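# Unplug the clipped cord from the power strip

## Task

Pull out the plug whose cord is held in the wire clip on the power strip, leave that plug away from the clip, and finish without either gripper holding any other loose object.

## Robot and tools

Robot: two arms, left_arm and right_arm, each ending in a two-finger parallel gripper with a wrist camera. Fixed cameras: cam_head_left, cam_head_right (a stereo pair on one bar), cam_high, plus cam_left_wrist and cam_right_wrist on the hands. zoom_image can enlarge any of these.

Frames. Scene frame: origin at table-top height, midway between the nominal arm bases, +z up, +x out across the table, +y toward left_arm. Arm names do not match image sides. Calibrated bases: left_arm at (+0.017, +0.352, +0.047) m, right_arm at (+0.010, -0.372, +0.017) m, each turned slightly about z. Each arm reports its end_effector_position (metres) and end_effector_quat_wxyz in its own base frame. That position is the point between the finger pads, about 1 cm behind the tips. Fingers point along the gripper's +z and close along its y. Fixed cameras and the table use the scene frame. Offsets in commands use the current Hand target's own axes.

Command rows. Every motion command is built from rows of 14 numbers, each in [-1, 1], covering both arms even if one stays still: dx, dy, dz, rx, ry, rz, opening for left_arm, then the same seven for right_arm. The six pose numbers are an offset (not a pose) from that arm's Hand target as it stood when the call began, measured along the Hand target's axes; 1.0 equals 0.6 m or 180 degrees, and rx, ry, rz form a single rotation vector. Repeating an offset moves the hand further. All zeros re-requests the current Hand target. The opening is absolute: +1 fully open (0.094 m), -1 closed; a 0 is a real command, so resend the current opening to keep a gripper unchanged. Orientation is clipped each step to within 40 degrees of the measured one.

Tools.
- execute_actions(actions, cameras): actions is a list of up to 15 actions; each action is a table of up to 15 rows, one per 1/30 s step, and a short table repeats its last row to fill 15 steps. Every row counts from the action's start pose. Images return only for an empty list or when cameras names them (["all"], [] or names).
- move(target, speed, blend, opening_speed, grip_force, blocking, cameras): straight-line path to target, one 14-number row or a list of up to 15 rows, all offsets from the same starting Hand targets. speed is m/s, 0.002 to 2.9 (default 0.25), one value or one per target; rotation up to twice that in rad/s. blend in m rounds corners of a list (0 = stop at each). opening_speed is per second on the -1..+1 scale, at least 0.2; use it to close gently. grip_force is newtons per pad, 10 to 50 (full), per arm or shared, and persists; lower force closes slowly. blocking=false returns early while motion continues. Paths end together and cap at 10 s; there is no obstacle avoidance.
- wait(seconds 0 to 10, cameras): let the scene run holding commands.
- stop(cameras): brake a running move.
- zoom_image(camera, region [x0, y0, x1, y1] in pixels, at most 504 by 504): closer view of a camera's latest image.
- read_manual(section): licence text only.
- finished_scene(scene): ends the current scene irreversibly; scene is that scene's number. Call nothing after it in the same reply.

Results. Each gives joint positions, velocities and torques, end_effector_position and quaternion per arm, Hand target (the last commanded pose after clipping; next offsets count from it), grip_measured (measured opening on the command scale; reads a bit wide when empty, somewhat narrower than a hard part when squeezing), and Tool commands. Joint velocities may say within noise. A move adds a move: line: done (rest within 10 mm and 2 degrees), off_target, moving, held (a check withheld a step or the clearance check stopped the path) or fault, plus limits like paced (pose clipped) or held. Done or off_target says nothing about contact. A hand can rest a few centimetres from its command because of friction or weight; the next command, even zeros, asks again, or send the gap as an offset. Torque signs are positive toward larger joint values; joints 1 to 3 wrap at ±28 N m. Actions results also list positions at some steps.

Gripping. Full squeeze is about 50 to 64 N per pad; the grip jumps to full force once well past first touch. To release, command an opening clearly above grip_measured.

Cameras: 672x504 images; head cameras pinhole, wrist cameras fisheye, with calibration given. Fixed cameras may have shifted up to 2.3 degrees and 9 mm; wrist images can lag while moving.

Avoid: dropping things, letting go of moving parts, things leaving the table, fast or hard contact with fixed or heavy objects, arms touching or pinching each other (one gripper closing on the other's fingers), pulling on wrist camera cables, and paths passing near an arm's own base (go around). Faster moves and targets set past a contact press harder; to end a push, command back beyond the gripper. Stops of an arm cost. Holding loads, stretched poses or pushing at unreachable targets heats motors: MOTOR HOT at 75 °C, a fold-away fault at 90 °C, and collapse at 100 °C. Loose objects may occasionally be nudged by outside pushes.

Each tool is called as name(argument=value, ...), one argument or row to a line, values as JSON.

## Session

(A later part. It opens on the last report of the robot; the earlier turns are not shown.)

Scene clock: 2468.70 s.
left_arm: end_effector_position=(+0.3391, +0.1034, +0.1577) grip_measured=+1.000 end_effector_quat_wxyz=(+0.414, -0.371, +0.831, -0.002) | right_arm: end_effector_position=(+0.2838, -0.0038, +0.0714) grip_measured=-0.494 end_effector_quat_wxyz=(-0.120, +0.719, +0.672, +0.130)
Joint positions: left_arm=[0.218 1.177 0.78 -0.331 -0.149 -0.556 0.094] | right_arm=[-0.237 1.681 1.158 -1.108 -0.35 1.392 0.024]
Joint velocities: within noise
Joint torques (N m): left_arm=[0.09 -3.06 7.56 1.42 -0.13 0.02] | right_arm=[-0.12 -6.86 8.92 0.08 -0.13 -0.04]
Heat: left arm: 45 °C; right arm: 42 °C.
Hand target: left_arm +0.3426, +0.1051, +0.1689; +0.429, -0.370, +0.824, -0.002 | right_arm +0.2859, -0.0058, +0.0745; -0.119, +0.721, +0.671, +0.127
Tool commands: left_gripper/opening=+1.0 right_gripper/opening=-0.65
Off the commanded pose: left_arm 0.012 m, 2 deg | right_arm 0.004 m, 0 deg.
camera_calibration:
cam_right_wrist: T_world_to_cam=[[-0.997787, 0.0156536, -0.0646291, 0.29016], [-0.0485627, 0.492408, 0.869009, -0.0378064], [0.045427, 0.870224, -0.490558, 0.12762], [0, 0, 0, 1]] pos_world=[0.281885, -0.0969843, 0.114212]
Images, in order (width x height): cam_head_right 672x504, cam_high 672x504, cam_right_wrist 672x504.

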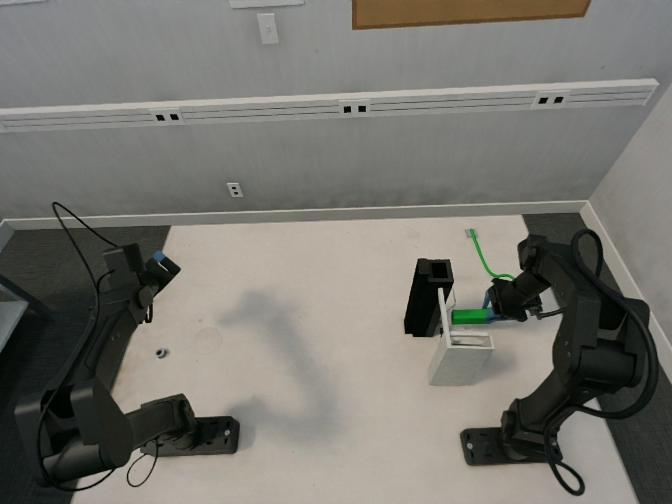

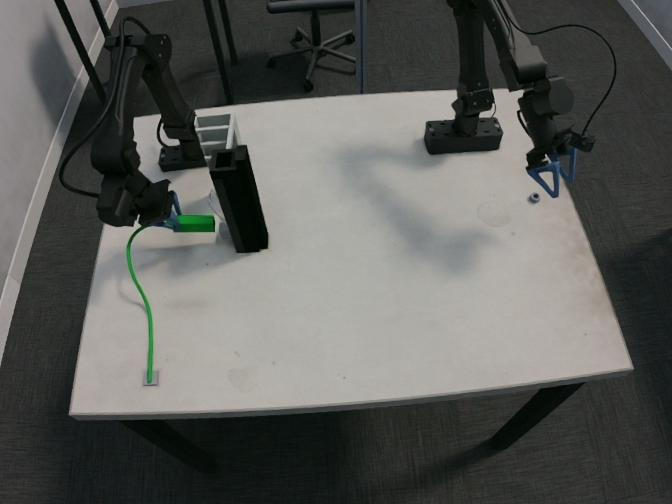

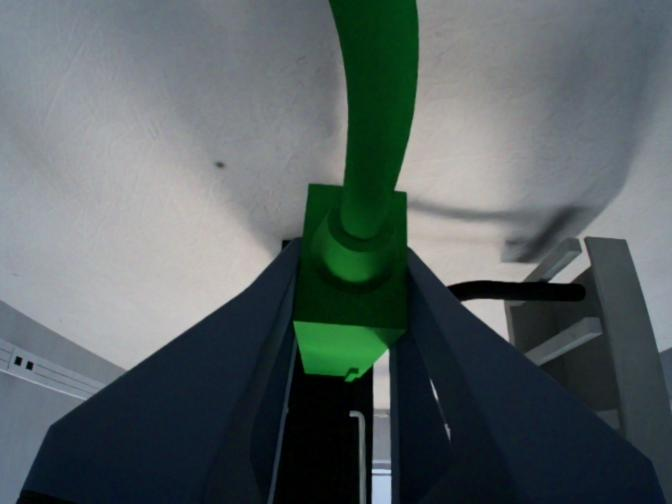

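move(
  target=[
    [0,0,0,0,0,0,1,-0.0840,0.0333,-0.0306,0,0,0,-0.65],
    [0,0,0,0,0,0,1,-0.1207,0.0333,0.0705,0,0,0,-0.65],
  ],
  speed=[0.15,0.08],
  blend=[0.01,0],
  cameras=["cam_right_wrist", "cam_high"],
)

Scene clock: 2513.50 s.
left_arm: end_effector_position=(+0.3391, +0.1034, +0.1577) grip_measured=+1.000 end_effector_quat_wxyz=(+0.414, -0.371, +0.831, -0.002) | right_arm: end_effector_position=(+0.2981, -0.0585, +0.0149) grip_measured=-0.494 end_effector_quat_wxyz=(-0.125, +0.721, +0.670, +0.124)
Joint positions: left_arm=[0.218 1.177 0.78 -0.331 -0.149 -0.556 0.094] | right_arm=[-0.391 1.898 1.184 -0.987 -0.331 1.23 0.024]
Joint torques (N m): left_arm=[0.06 -3.08 7.53 1.43 -0.15 0.01] | right_arm=[-0.12 -8.06 5.75 0.41 -0.18 -0.05]
Heat: left arm: 45 °C; right arm: 43 °C.
Hand target: left_arm +0.3426, +0.1051, +0.1689; +0.429, -0.370, +0.824, -0.002 | right_arm +0.3019, -0.0608, +0.0099; -0.118, +0.721, +0.671, +0.127
Off the commanded pose: left_arm 0.012 m, 2 deg | right_arm 0.007 m, 1 deg.
move: off_target (left_arm)
camera_calibration:
cam_right_wrist: T_world_to_cam=[[-0.998678, 0.0166817, -0.0486202, 0.301748], [-0.034146, 0.491721, 0.870083, 0.0345491], [0.0384221, 0.870593, -0.490501, 0.149051], [0, 0, 0, 1]] pos_world=[0.296802, -0.151785, 0.0577201]
Images, in order (width x height): cam_high 672x504, cam_right_wrist 672x504.

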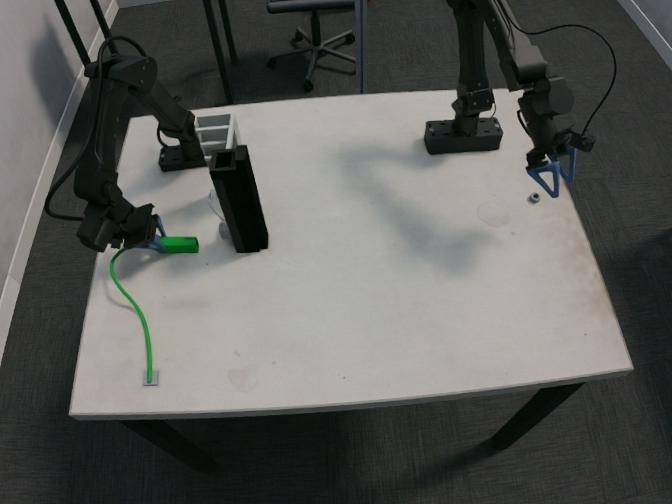

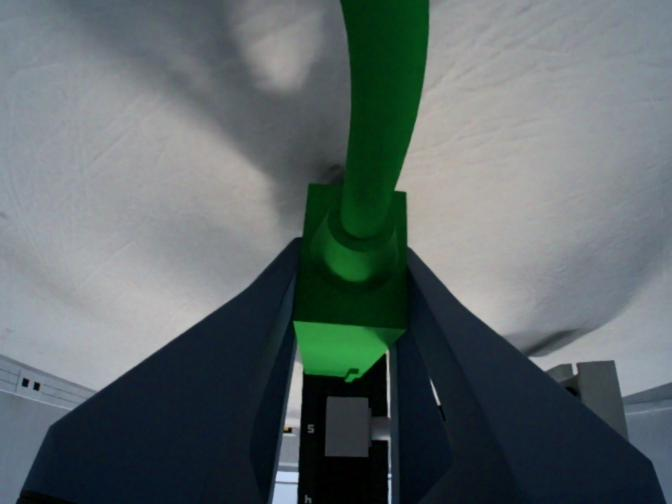

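move(
  target=[0,0,0,0,0,0,1,-0.0057,0,0.0157,0,0,0,-0.65],
  speed=0.03,
)

Scene clock: 2521.23 s.
left_arm: end_effector_position=(+0.3391, +0.1034, +0.1577) grip_measured=+1.000 end_effector_quat_wxyz=(+0.414, -0.371, +0.831, -0.002) | right_arm: end_effector_position=(+0.2979, -0.0578, +0.0130) grip_measured=-0.494 end_effector_quat_wxyz=(-0.125, +0.719, +0.671, +0.129)
Joint positions: left_arm=[0.218 1.177 0.78 -0.331 -0.149 -0.556 0.094] | right_arm=[-0.394 1.898 1.174 -0.974 -0.339 1.224 0.024]
Joint torques (N m): left_arm=[0.09 -3.06 7.53 1.43 -0.16 0.01] | right_arm=[0.05 -6.69 4.81 0.67 -0.1 0]
Heat: left arm: 45 °C; right arm: 42 °C.
Hand target: left_arm +0.3426, +0.1051, +0.1689; +0.429, -0.370, +0.824, -0.002 | right_arm +0.3018, -0.0606, -0.0002; -0.119, +0.721, +0.671, +0.127
Off the commanded pose: left_arm 0.012 m, 2 deg | right_arm 0.014 m, 1 deg.
move: off_target (left_arm, right_arm)

move(
  target=[0,0,0,0,0,0,1,0,0,0,0,0.036,0,-0.65],
  speed=0.05,
  cameras=["cam_right_wrist"],
)

Scene clock: 2535.67 s.
left_arm: end_effector_position=(+0.3391, +0.1034, +0.1577) grip_measured=+1.000 end_effector_quat_wxyz=(+0.414, -0.371, +0.831, -0.002) | right_arm: end_effector_position=(+0.2971, -0.0587, +0.0082) grip_measured=-0.494 end_effector_quat_wxyz=(-0.155, +0.713, +0.663, +0.166)
Joint positions: left_arm=[0.218 1.177 0.78 -0.331 -0.149 -0.556 0.094] | right_arm=[-0.446 1.944 1.184 -0.989 -0.424 1.159 0.024]
Joint torques (N m): left_arm=[0.06 -3.07 7.49 1.43 -0.14 0] | right_arm=[-0.14 -6.35 7.13 0.21 -0.26 -0.07]
Heat: left arm: 45 °C; right arm: 41 °C.
Hand target: left_arm +0.3426, +0.1051, +0.1689; +0.429, -0.370, +0.824, -0.002 | right_arm +0.3019, -0.0607, -0.0001; -0.156, +0.712, +0.663, +0.168
Off the commanded pose: left_arm 0.012 m, 2 deg | right_arm 0.010 m, 0 deg.
move: off_target (left_arm)
camera_calibration:
cam_right_wrist: T_world_to_cam=[[-0.997402, 0.0256679, -0.067309, 0.300786], [-0.0514007, 0.401058, 0.914609, 0.0398616], [0.0504709, 0.915693, -0.398697, 0.14425], [0, 0, 0, 1]] pos_world=[0.294773, -0.155796, 0.0412997]
Images, in order (width x height): cam_right_wrist 672x504.

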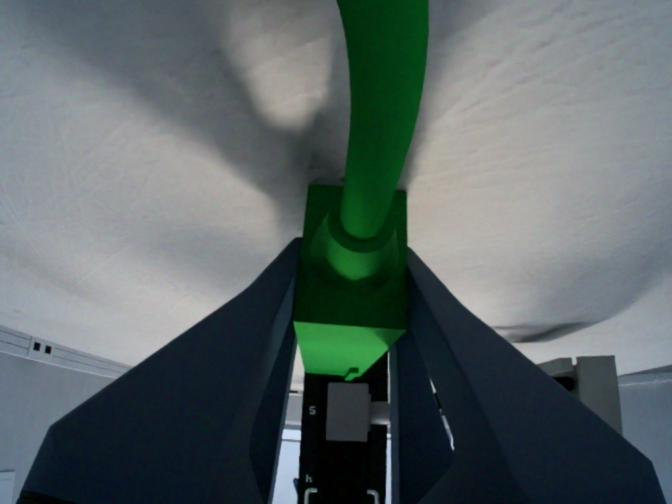

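move(
  target=[0,0,0,0,0,0,1,-0.0067,0,0.0134,0,0,0,-0.65],
  speed=0.03,
  cameras=["cam_right_wrist"],
)

Scene clock: 2541.10 s.
left_arm: end_effector_position=(+0.3391, +0.1034, +0.1577) grip_measured=+1.000 end_effector_quat_wxyz=(+0.414, -0.371, +0.831, -0.002) | right_arm: end_effector_position=(+0.2971, -0.0587, +0.0079) grip_measured=-0.494 end_effector_quat_wxyz=(-0.157, +0.714, +0.662, +0.169)
Joint positions: left_arm=[0.218 1.177 0.78 -0.331 -0.149 -0.556 0.094] | right_arm=[-0.449 1.947 1.184 -0.989 -0.43 1.157 0.024]
Joint torques (N m): left_arm=[0.14 -3.06 7.57 1.42 -0.14 0.01] | right_arm=[0.14 -5.39 5.55 0.52 -0.2 -0.08]
Heat: left arm: 45 °C; right arm: 41 °C.
Hand target: left_arm +0.3426, +0.1051, +0.1689; +0.429, -0.370, +0.824, -0.002 | right_arm +0.3019, -0.0607, -0.0091; -0.156, +0.712, +0.663, +0.167
Off the commanded pose: left_arm 0.012 m, 2 deg | right_arm 0.018 m, 0 deg.
move: off_target (left_arm, right_arm)
camera_calibration:
cam_right_wrist: T_world_to_cam=[[-0.997252, 0.0297309, -0.0678545, 0.30093], [-0.0506464, 0.394847, 0.91735, 0.0395891], [0.0540657, 0.918266, -0.392256, 0.143229], [0, 0, 0, 1]] pos_world=[0.294365, -0.1561, 0.0402846]
Images, in order (width x height): cam_right_wrist 672x504.

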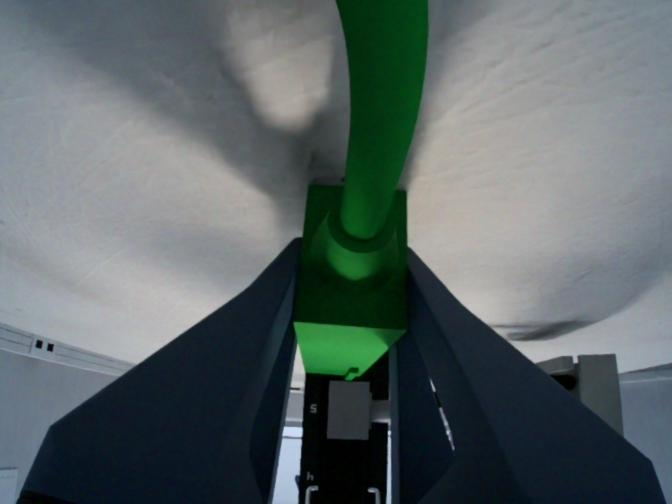

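move(
  target=[0,0,0,0,0,0,1,0.0037,0,-0.0074,0,0,0,-0.38],
  speed=0.03,
  opening_speed=0.25,
  cameras=["cam_right_wrist"],
)

Scene clock: 2549.03 s.
left_arm: end_effector_position=(+0.3391, +0.1034, +0.1577) grip_measured=+1.000 end_effector_quat_wxyz=(+0.414, -0.371, +0.831, -0.002) | right_arm: end_effector_position=(+0.2962, -0.0580, +0.0011) grip_measured=-0.381 end_effector_quat_wxyz=(-0.164, +0.714, +0.660, +0.166)
Joint positions: left_arm=[0.218 1.177 0.78 -0.331 -0.149 -0.556 0.094] | right_arm=[-0.449 1.971 1.184 -0.982 -0.431 1.156 0.029]
Joint torques (N m): left_arm=[0.1 -3.06 7.53 1.44 -0.14 0.02] | right_arm=[0.18 -7.94 6.38 0.25 -0.19 -0.05]
Heat: left arm: 45 °C; right arm: 41 °C.
Hand target: left_arm +0.3426, +0.1051, +0.1689; +0.429, -0.370, +0.824, -0.002 | right_arm +0.3019, -0.0607, -0.0041; -0.156, +0.713, +0.663, +0.168
Off the commanded pose: left_arm 0.012 m, 2 deg | right_arm 0.008 m, 1 deg.
move: off_target (left_arm)
camera_calibration:
cam_right_wrist: T_world_to_cam=[[-0.998154, 0.0294304, -0.0531291, 0.299762], [-0.0376254, 0.387056, 0.921288, 0.0411333], [0.0476779, 0.921586, -0.385235, 0.14211], [0, 0, 0, 1]] pos_world=[0.293981, -0.155709, 0.032776]
Images, in order (width x height): cam_right_wrist 672x504.

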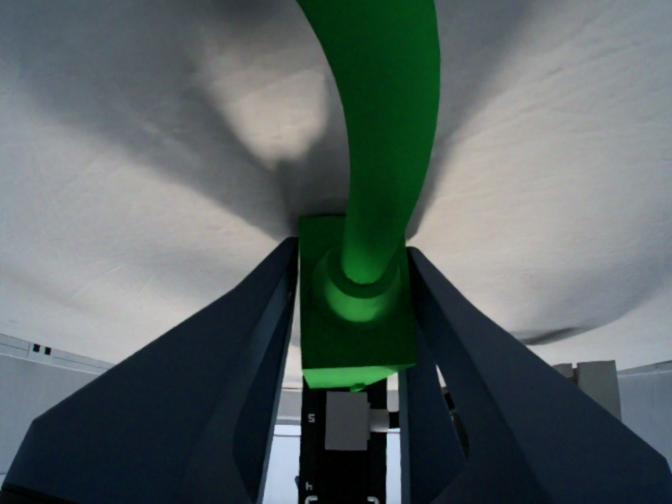

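move(
  target=[0,0,0,0,0,0,1,0,0,0,0,0,0,-0.1],
  speed=0.03,
  opening_speed=0.3,
  cameras=["cam_right_wrist"],
)

Scene clock: 2558.57 s.
left_arm: end_effector_position=(+0.3391, +0.1034, +0.1577) grip_measured=+1.000 end_effector_quat_wxyz=(+0.414, -0.371, +0.831, -0.002) | right_arm: end_effector_position=(+0.2978, -0.0590, +0.0006) grip_measured=-0.101 end_effector_quat_wxyz=(-0.161, +0.714, +0.661, +0.167)
Joint positions: left_arm=[0.218 1.177 0.78 -0.331 -0.149 -0.556 0.094] | right_arm=[-0.449 1.971 1.184 -0.974 -0.43 1.156 0.042]
Joint torques (N m): left_arm=[0.1 -3.06 7.47 1.42 -0.15 0.04] | right_arm=[0.2 -7.95 6.39 0.18 -0.21 -0.06]
Heat: left arm: 45 °C; right arm: 40 °C.
Hand target: left_arm +0.3426, +0.1051, +0.1689; +0.429, -0.370, +0.824, -0.002 | right_arm +0.3020, -0.0607, -0.0041; -0.156, +0.713, +0.663, +0.168
Off the commanded pose: left_arm 0.012 m, 2 deg | right_arm 0.006 m, 1 deg.
move: off_target (left_arm)
camera_calibration:
cam_right_wrist: T_world_to_cam=[[-0.997762, 0.0289159, -0.0602842, 0.301209], [-0.0441955, 0.391337, 0.919186, 0.04426], [0.0501705, 0.919793, -0.389183, 0.141852], [0, 0, 0, 1]] pos_world=[0.295374, -0.156505, 0.0326814]
Images, in order (width x height): cam_right_wrist 672x504.

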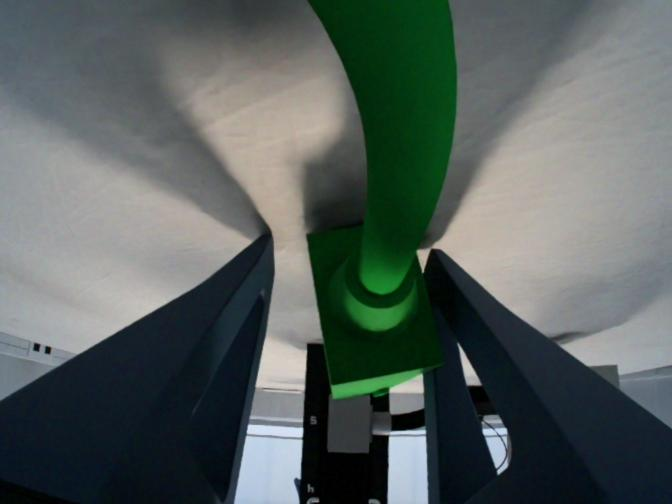

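move(
  target=[0,0,0,0,0,0,1,0,0,0,0,0,0,0.4],
  speed=0.03,
  opening_speed=0.4,
  cameras=["cam_right_wrist", "cam_high"],
)

zoom_image(
  camera="cam_high",
  region=[80, 150, 280, 390],
)

Scene clock: 2564.77 s.
left_arm: end_effector_position=(+0.3391, +0.1034, +0.1577) grip_measured=+1.000 end_effector_quat_wxyz=(+0.414, -0.371, +0.831, -0.002) | right_arm: end_effector_position=(+0.2985, -0.0594, +0.0005) grip_measured=+0.399 end_effector_quat_wxyz=(-0.159, +0.714, +0.661, +0.168)
Joint positions: left_arm=[0.218 1.177 0.78 -0.331 -0.149 -0.556 0.094] | right_arm=[-0.449 1.971 1.184 -0.97 -0.43 1.156 0.066]
Joint torques (N m): left_arm=[0.09 -3.07 7.58 1.43 -0.14 0.01] | right_arm=[0.18 -7.94 6.39 0.15 -0.2 -0.05]
Heat: left arm: 45 °C; right arm: 40 °C.
Hand target: left_arm +0.3426, +0.1051, +0.1689; +0.429, -0.370, +0.824, -0.002 | right_arm +0.3019, -0.0607, -0.0041; -0.156, +0.713, +0.663, +0.168
Off the commanded pose: left_arm 0.012 m, 2 deg | right_arm 0.006 m, 0 deg.
move: off_target (left_arm)
camera_calibration:
cam_right_wrist: T_world_to_cam=[[-0.997567, 0.028841, -0.0634652, 0.301848], [-0.0470769, 0.392736, 0.918446, 0.0454985], [0.051414, 0.919199, -0.390423, 0.141676], [0, 0, 0, 1]] pos_world=[0.295971, -0.156803, 0.0326826]
Images, in order (width x height): cam_high 672x504, cam_right_wrist 672x504.

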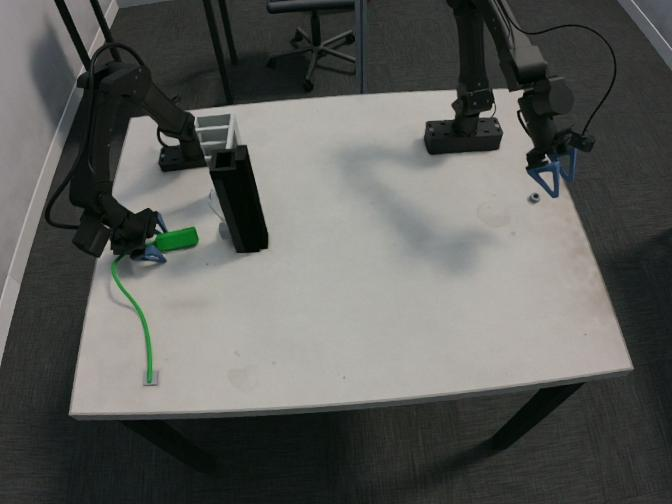

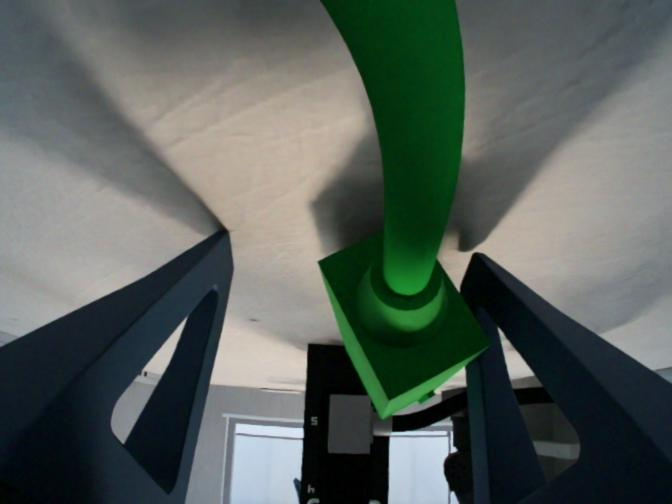

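Scaled by 2.100 from the camera's 672x504 image, which has a finer 960x720 frame.

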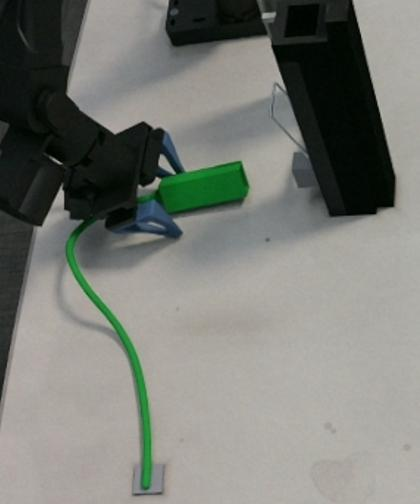

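move(
  target=[0,0,0,0,0,0,1,0.03,0,-0.15,0,0,0,0.4],
  speed=0.1,
  cameras=["cam_right_wrist", "cam_high", "cam_head_right"],
)

zoom_image(
  camera="cam_high",
  region=[80, 150, 280, 390],
)

Scene clock: 2571.53 s.
left_arm: end_effector_position=(+0.3391, +0.1034, +0.1577) grip_measured=+1.000 end_effector_quat_wxyz=(+0.414, -0.371, +0.831, -0.002) | right_arm: end_effector_position=(+0.2975, -0.0799, +0.0721) grip_measured=+0.399 end_effector_quat_wxyz=(-0.174, +0.713, +0.659, +0.165)
Joint positions: left_arm=[0.218 1.177 0.78 -0.331 -0.149 -0.556 0.094] | right_arm=[-0.507 1.929 1.424 -1.31 -0.421 1.088 0.066]
Joint torques (N m): left_arm=[0.12 -3.06 7.51 1.42 -0.12 0.01] | right_arm=[-0.44 -11.6 8.7 -0.27 -0.16 -0.08]
Heat: left arm: 45 °C; right arm: 40 °C.
Hand target: left_arm +0.3426, +0.1051, +0.1689; +0.429, -0.370, +0.824, -0.002 | right_arm +0.3001, -0.0847, +0.0844; -0.156, +0.713, +0.663, +0.167
Off the commanded pose: left_arm 0.012 m, 2 deg | right_arm 0.014 m, 2 deg.
move: off_target (left_arm, right_arm)
camera_calibration:
cam_right_wrist: T_world_to_cam=[[-0.99893, 0.0253086, -0.0387164, 0.304365], [-0.026353, 0.376489, 0.926046, -0.0202767], [0.0380132, 0.926075, -0.375419, 0.192051], [0, 0, 0, 1]] pos_world=[0.296204, -0.177923, 0.102661]
Images, in order (width x height): cam_head_right 672x504, cam_high 672x504, cam_right_wrist 672x504.

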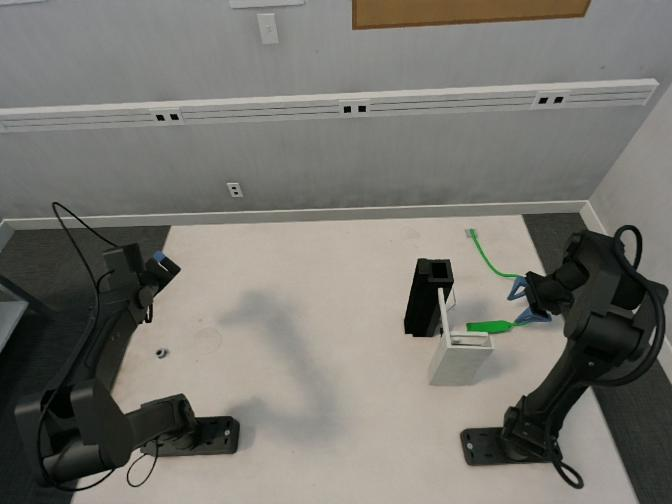

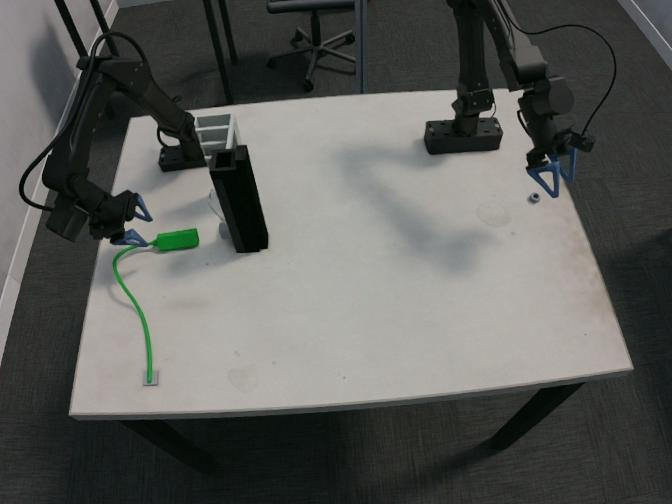

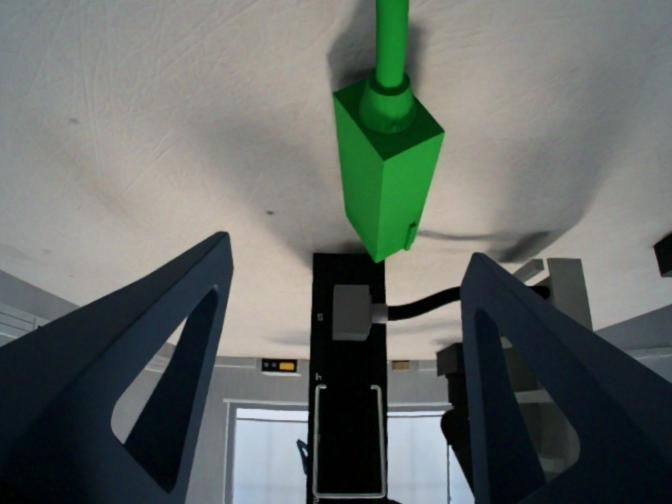

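Scaled by 2.100 from the camera's 672x504 image, which has a finer 960x720 frame.

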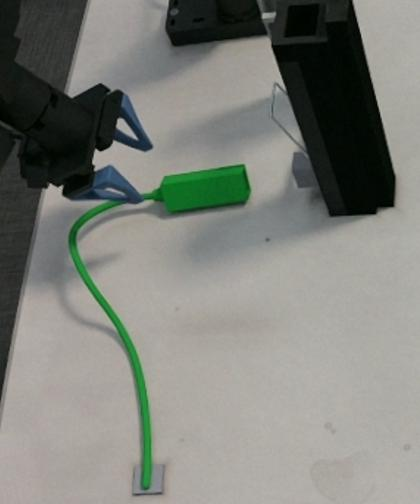

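move(
  target=[0,0,0,0,0,0,-1,0,0,0,0,0,0,-1],
  speed=0.05,
  grip_force=[20,20],
  cameras=["cam_left_wrist", "cam_right_wrist"],
)

zoom_image(
  camera="cam_left_wrist",
  region=[290, 190, 410, 310],
)

zoom_image(
  camera="cam_right_wrist",
  region=[290, 190, 410, 310],
)

Scene clock: 2718.03 s.
left_arm: end_effector_position=(+0.3391, +0.1034, +0.1577) grip_measured=-0.160 end_effector_quat_wxyz=(+0.414, -0.371, +0.831, -0.002) | right_arm: end_effector_position=(+0.2974, -0.0799, +0.0722) grip_measured=-0.957 end_effector_quat_wxyz=(-0.174, +0.713, +0.660, +0.164)
Joint positions: left_arm=[0.218 1.177 0.78 -0.331 -0.149 -0.556 0.039] | right_arm=[-0.507 1.929 1.424 -1.311 -0.421 1.088 0.002]
Joint velocities: left_arm=[-0.012 0.012 -0.002 0.007 0.007 -0.022 -0.011] | right_arm=[0.002 0.007 -0.002 -0.007 -0.022 0.081 -0.013]
Joint torques (N m): left_arm=[0.12 -3.06 7.53 1.44 -0.13 0.01] | right_arm=[-0.44 -11.63 8.72 -0.27 -0.16 -0.08]
Heat: left arm: 45 °C; right arm: 40 °C.
Hand target: left_arm +0.3426, +0.1051, +0.1689; +0.429, -0.370, +0.824, -0.002 | right_arm +0.3001, -0.0847, +0.0844; -0.156, +0.713, +0.663, +0.167
Off the commanded pose: left_arm 0.012 m, 2 deg | right_arm 0.013 m, 2 deg.
grip_force (N): 20, 20
move: moving (left_arm, right_arm; no rest 5 s after the path's end)
camera_calibration:
cam_right_wrist: T_world_to_cam=[[-0.998953, 0.025056, -0.0382815, 0.304183], [-0.0260588, 0.376141, 0.926196, -0.0204429], [0.037606, 0.926223, -0.375095, 0.192169], [0, 0, 0, 1]] pos_world=[0.296105, -0.177923, 0.10266]
Images, in order (width x height): cam_left_wrist 672x504, cam_right_wrist 672x504.

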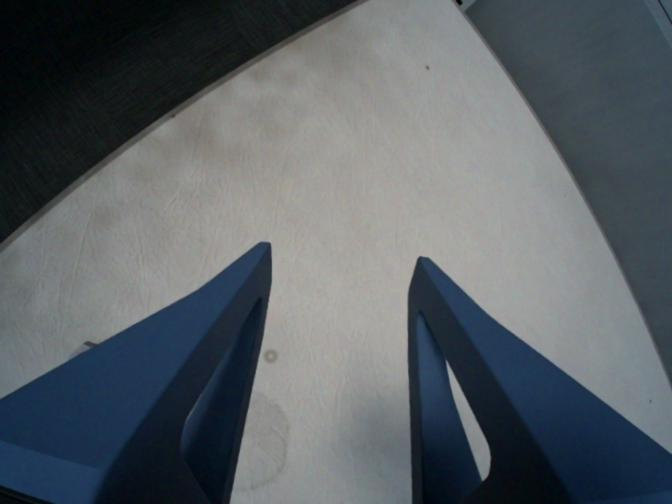

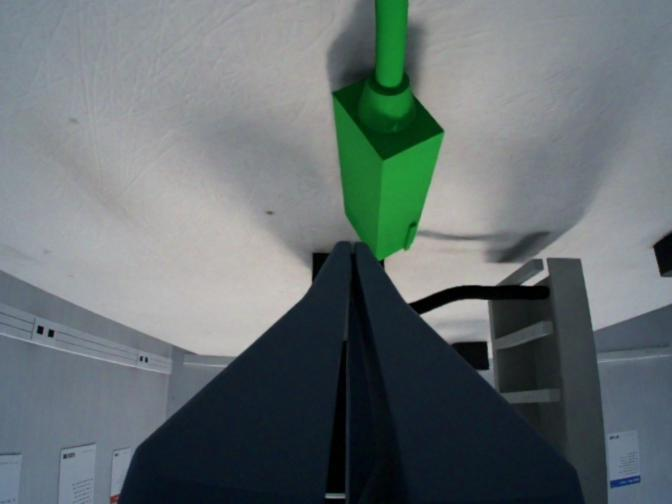

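Scaled by 4.200 from the camera's 672x504 image, which has a finer 960x720 frame.

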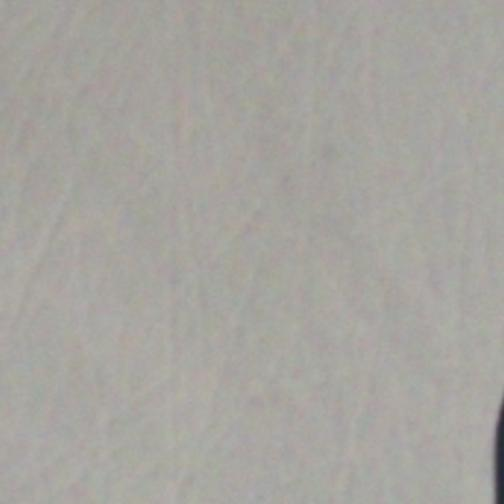

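Scaled by 4.200 from the camera's 672x504 image, which has a finer 960x720 frame.

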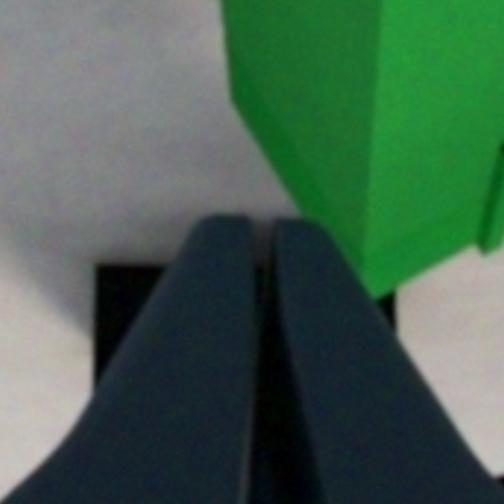

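wait(
  seconds=8,
  cameras=["cam_left_wrist"],
)

zoom_image(
  camera="cam_left_wrist",
  region=[290, 190, 410, 310],
)

Scene clock: 2735.27 s.
left_arm: end_effector_position=(+0.3391, +0.1034, +0.1577) grip_measured=-0.972 end_effector_quat_wxyz=(+0.414, -0.371, +0.831, -0.002) | right_arm: end_effector_position=(+0.2974, -0.0799, +0.0722) grip_measured=-0.982 end_effector_quat_wxyz=(-0.174, +0.713, +0.660, +0.164)
Joint positions: left_arm=[0.218 1.177 0.78 -0.331 -0.149 -0.556 0.001] | right_arm=[-0.507 1.929 1.424 -1.311 -0.421 1.088 0.001]
Joint torques (N m): left_arm=[0.06 -3.03 7.53 1.42 -0.13 0.02] | right_arm=[-0.46 -11.63 8.73 -0.28 -0.16 -0.08]
Heat: left arm: 45 °C; right arm: 40 °C.
Hand target: left_arm +0.3426, +0.1051, +0.1689; +0.429, -0.370, +0.824, -0.002 | right_arm +0.3001, -0.0847, +0.0844; -0.156, +0.713, +0.663, +0.167
Tool commands: left_gripper/opening=-1.0 right_gripper/opening=-1.0
Off the commanded pose: left_arm 0.012 m, 2 deg | right_arm 0.013 m, 2 deg.
grip_force (N): 20, 20
wait: 8.00 s; at rest from the start
Images, in order (width x height): cam_left_wrist 672x504.

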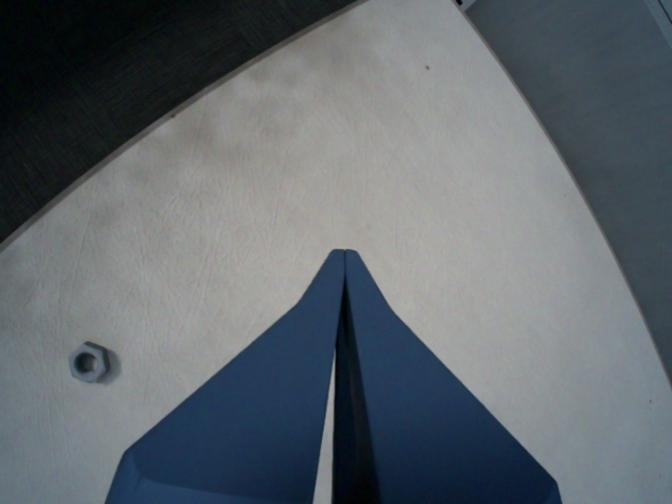

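Scaled by 4.200 from the camera's 672x504 image, which has a finer 960x720 frame.

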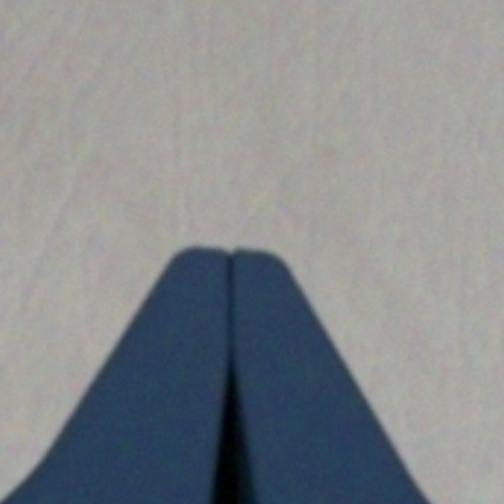

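finished_scene(
  scene=1,
)

The scene is finished: the task was done.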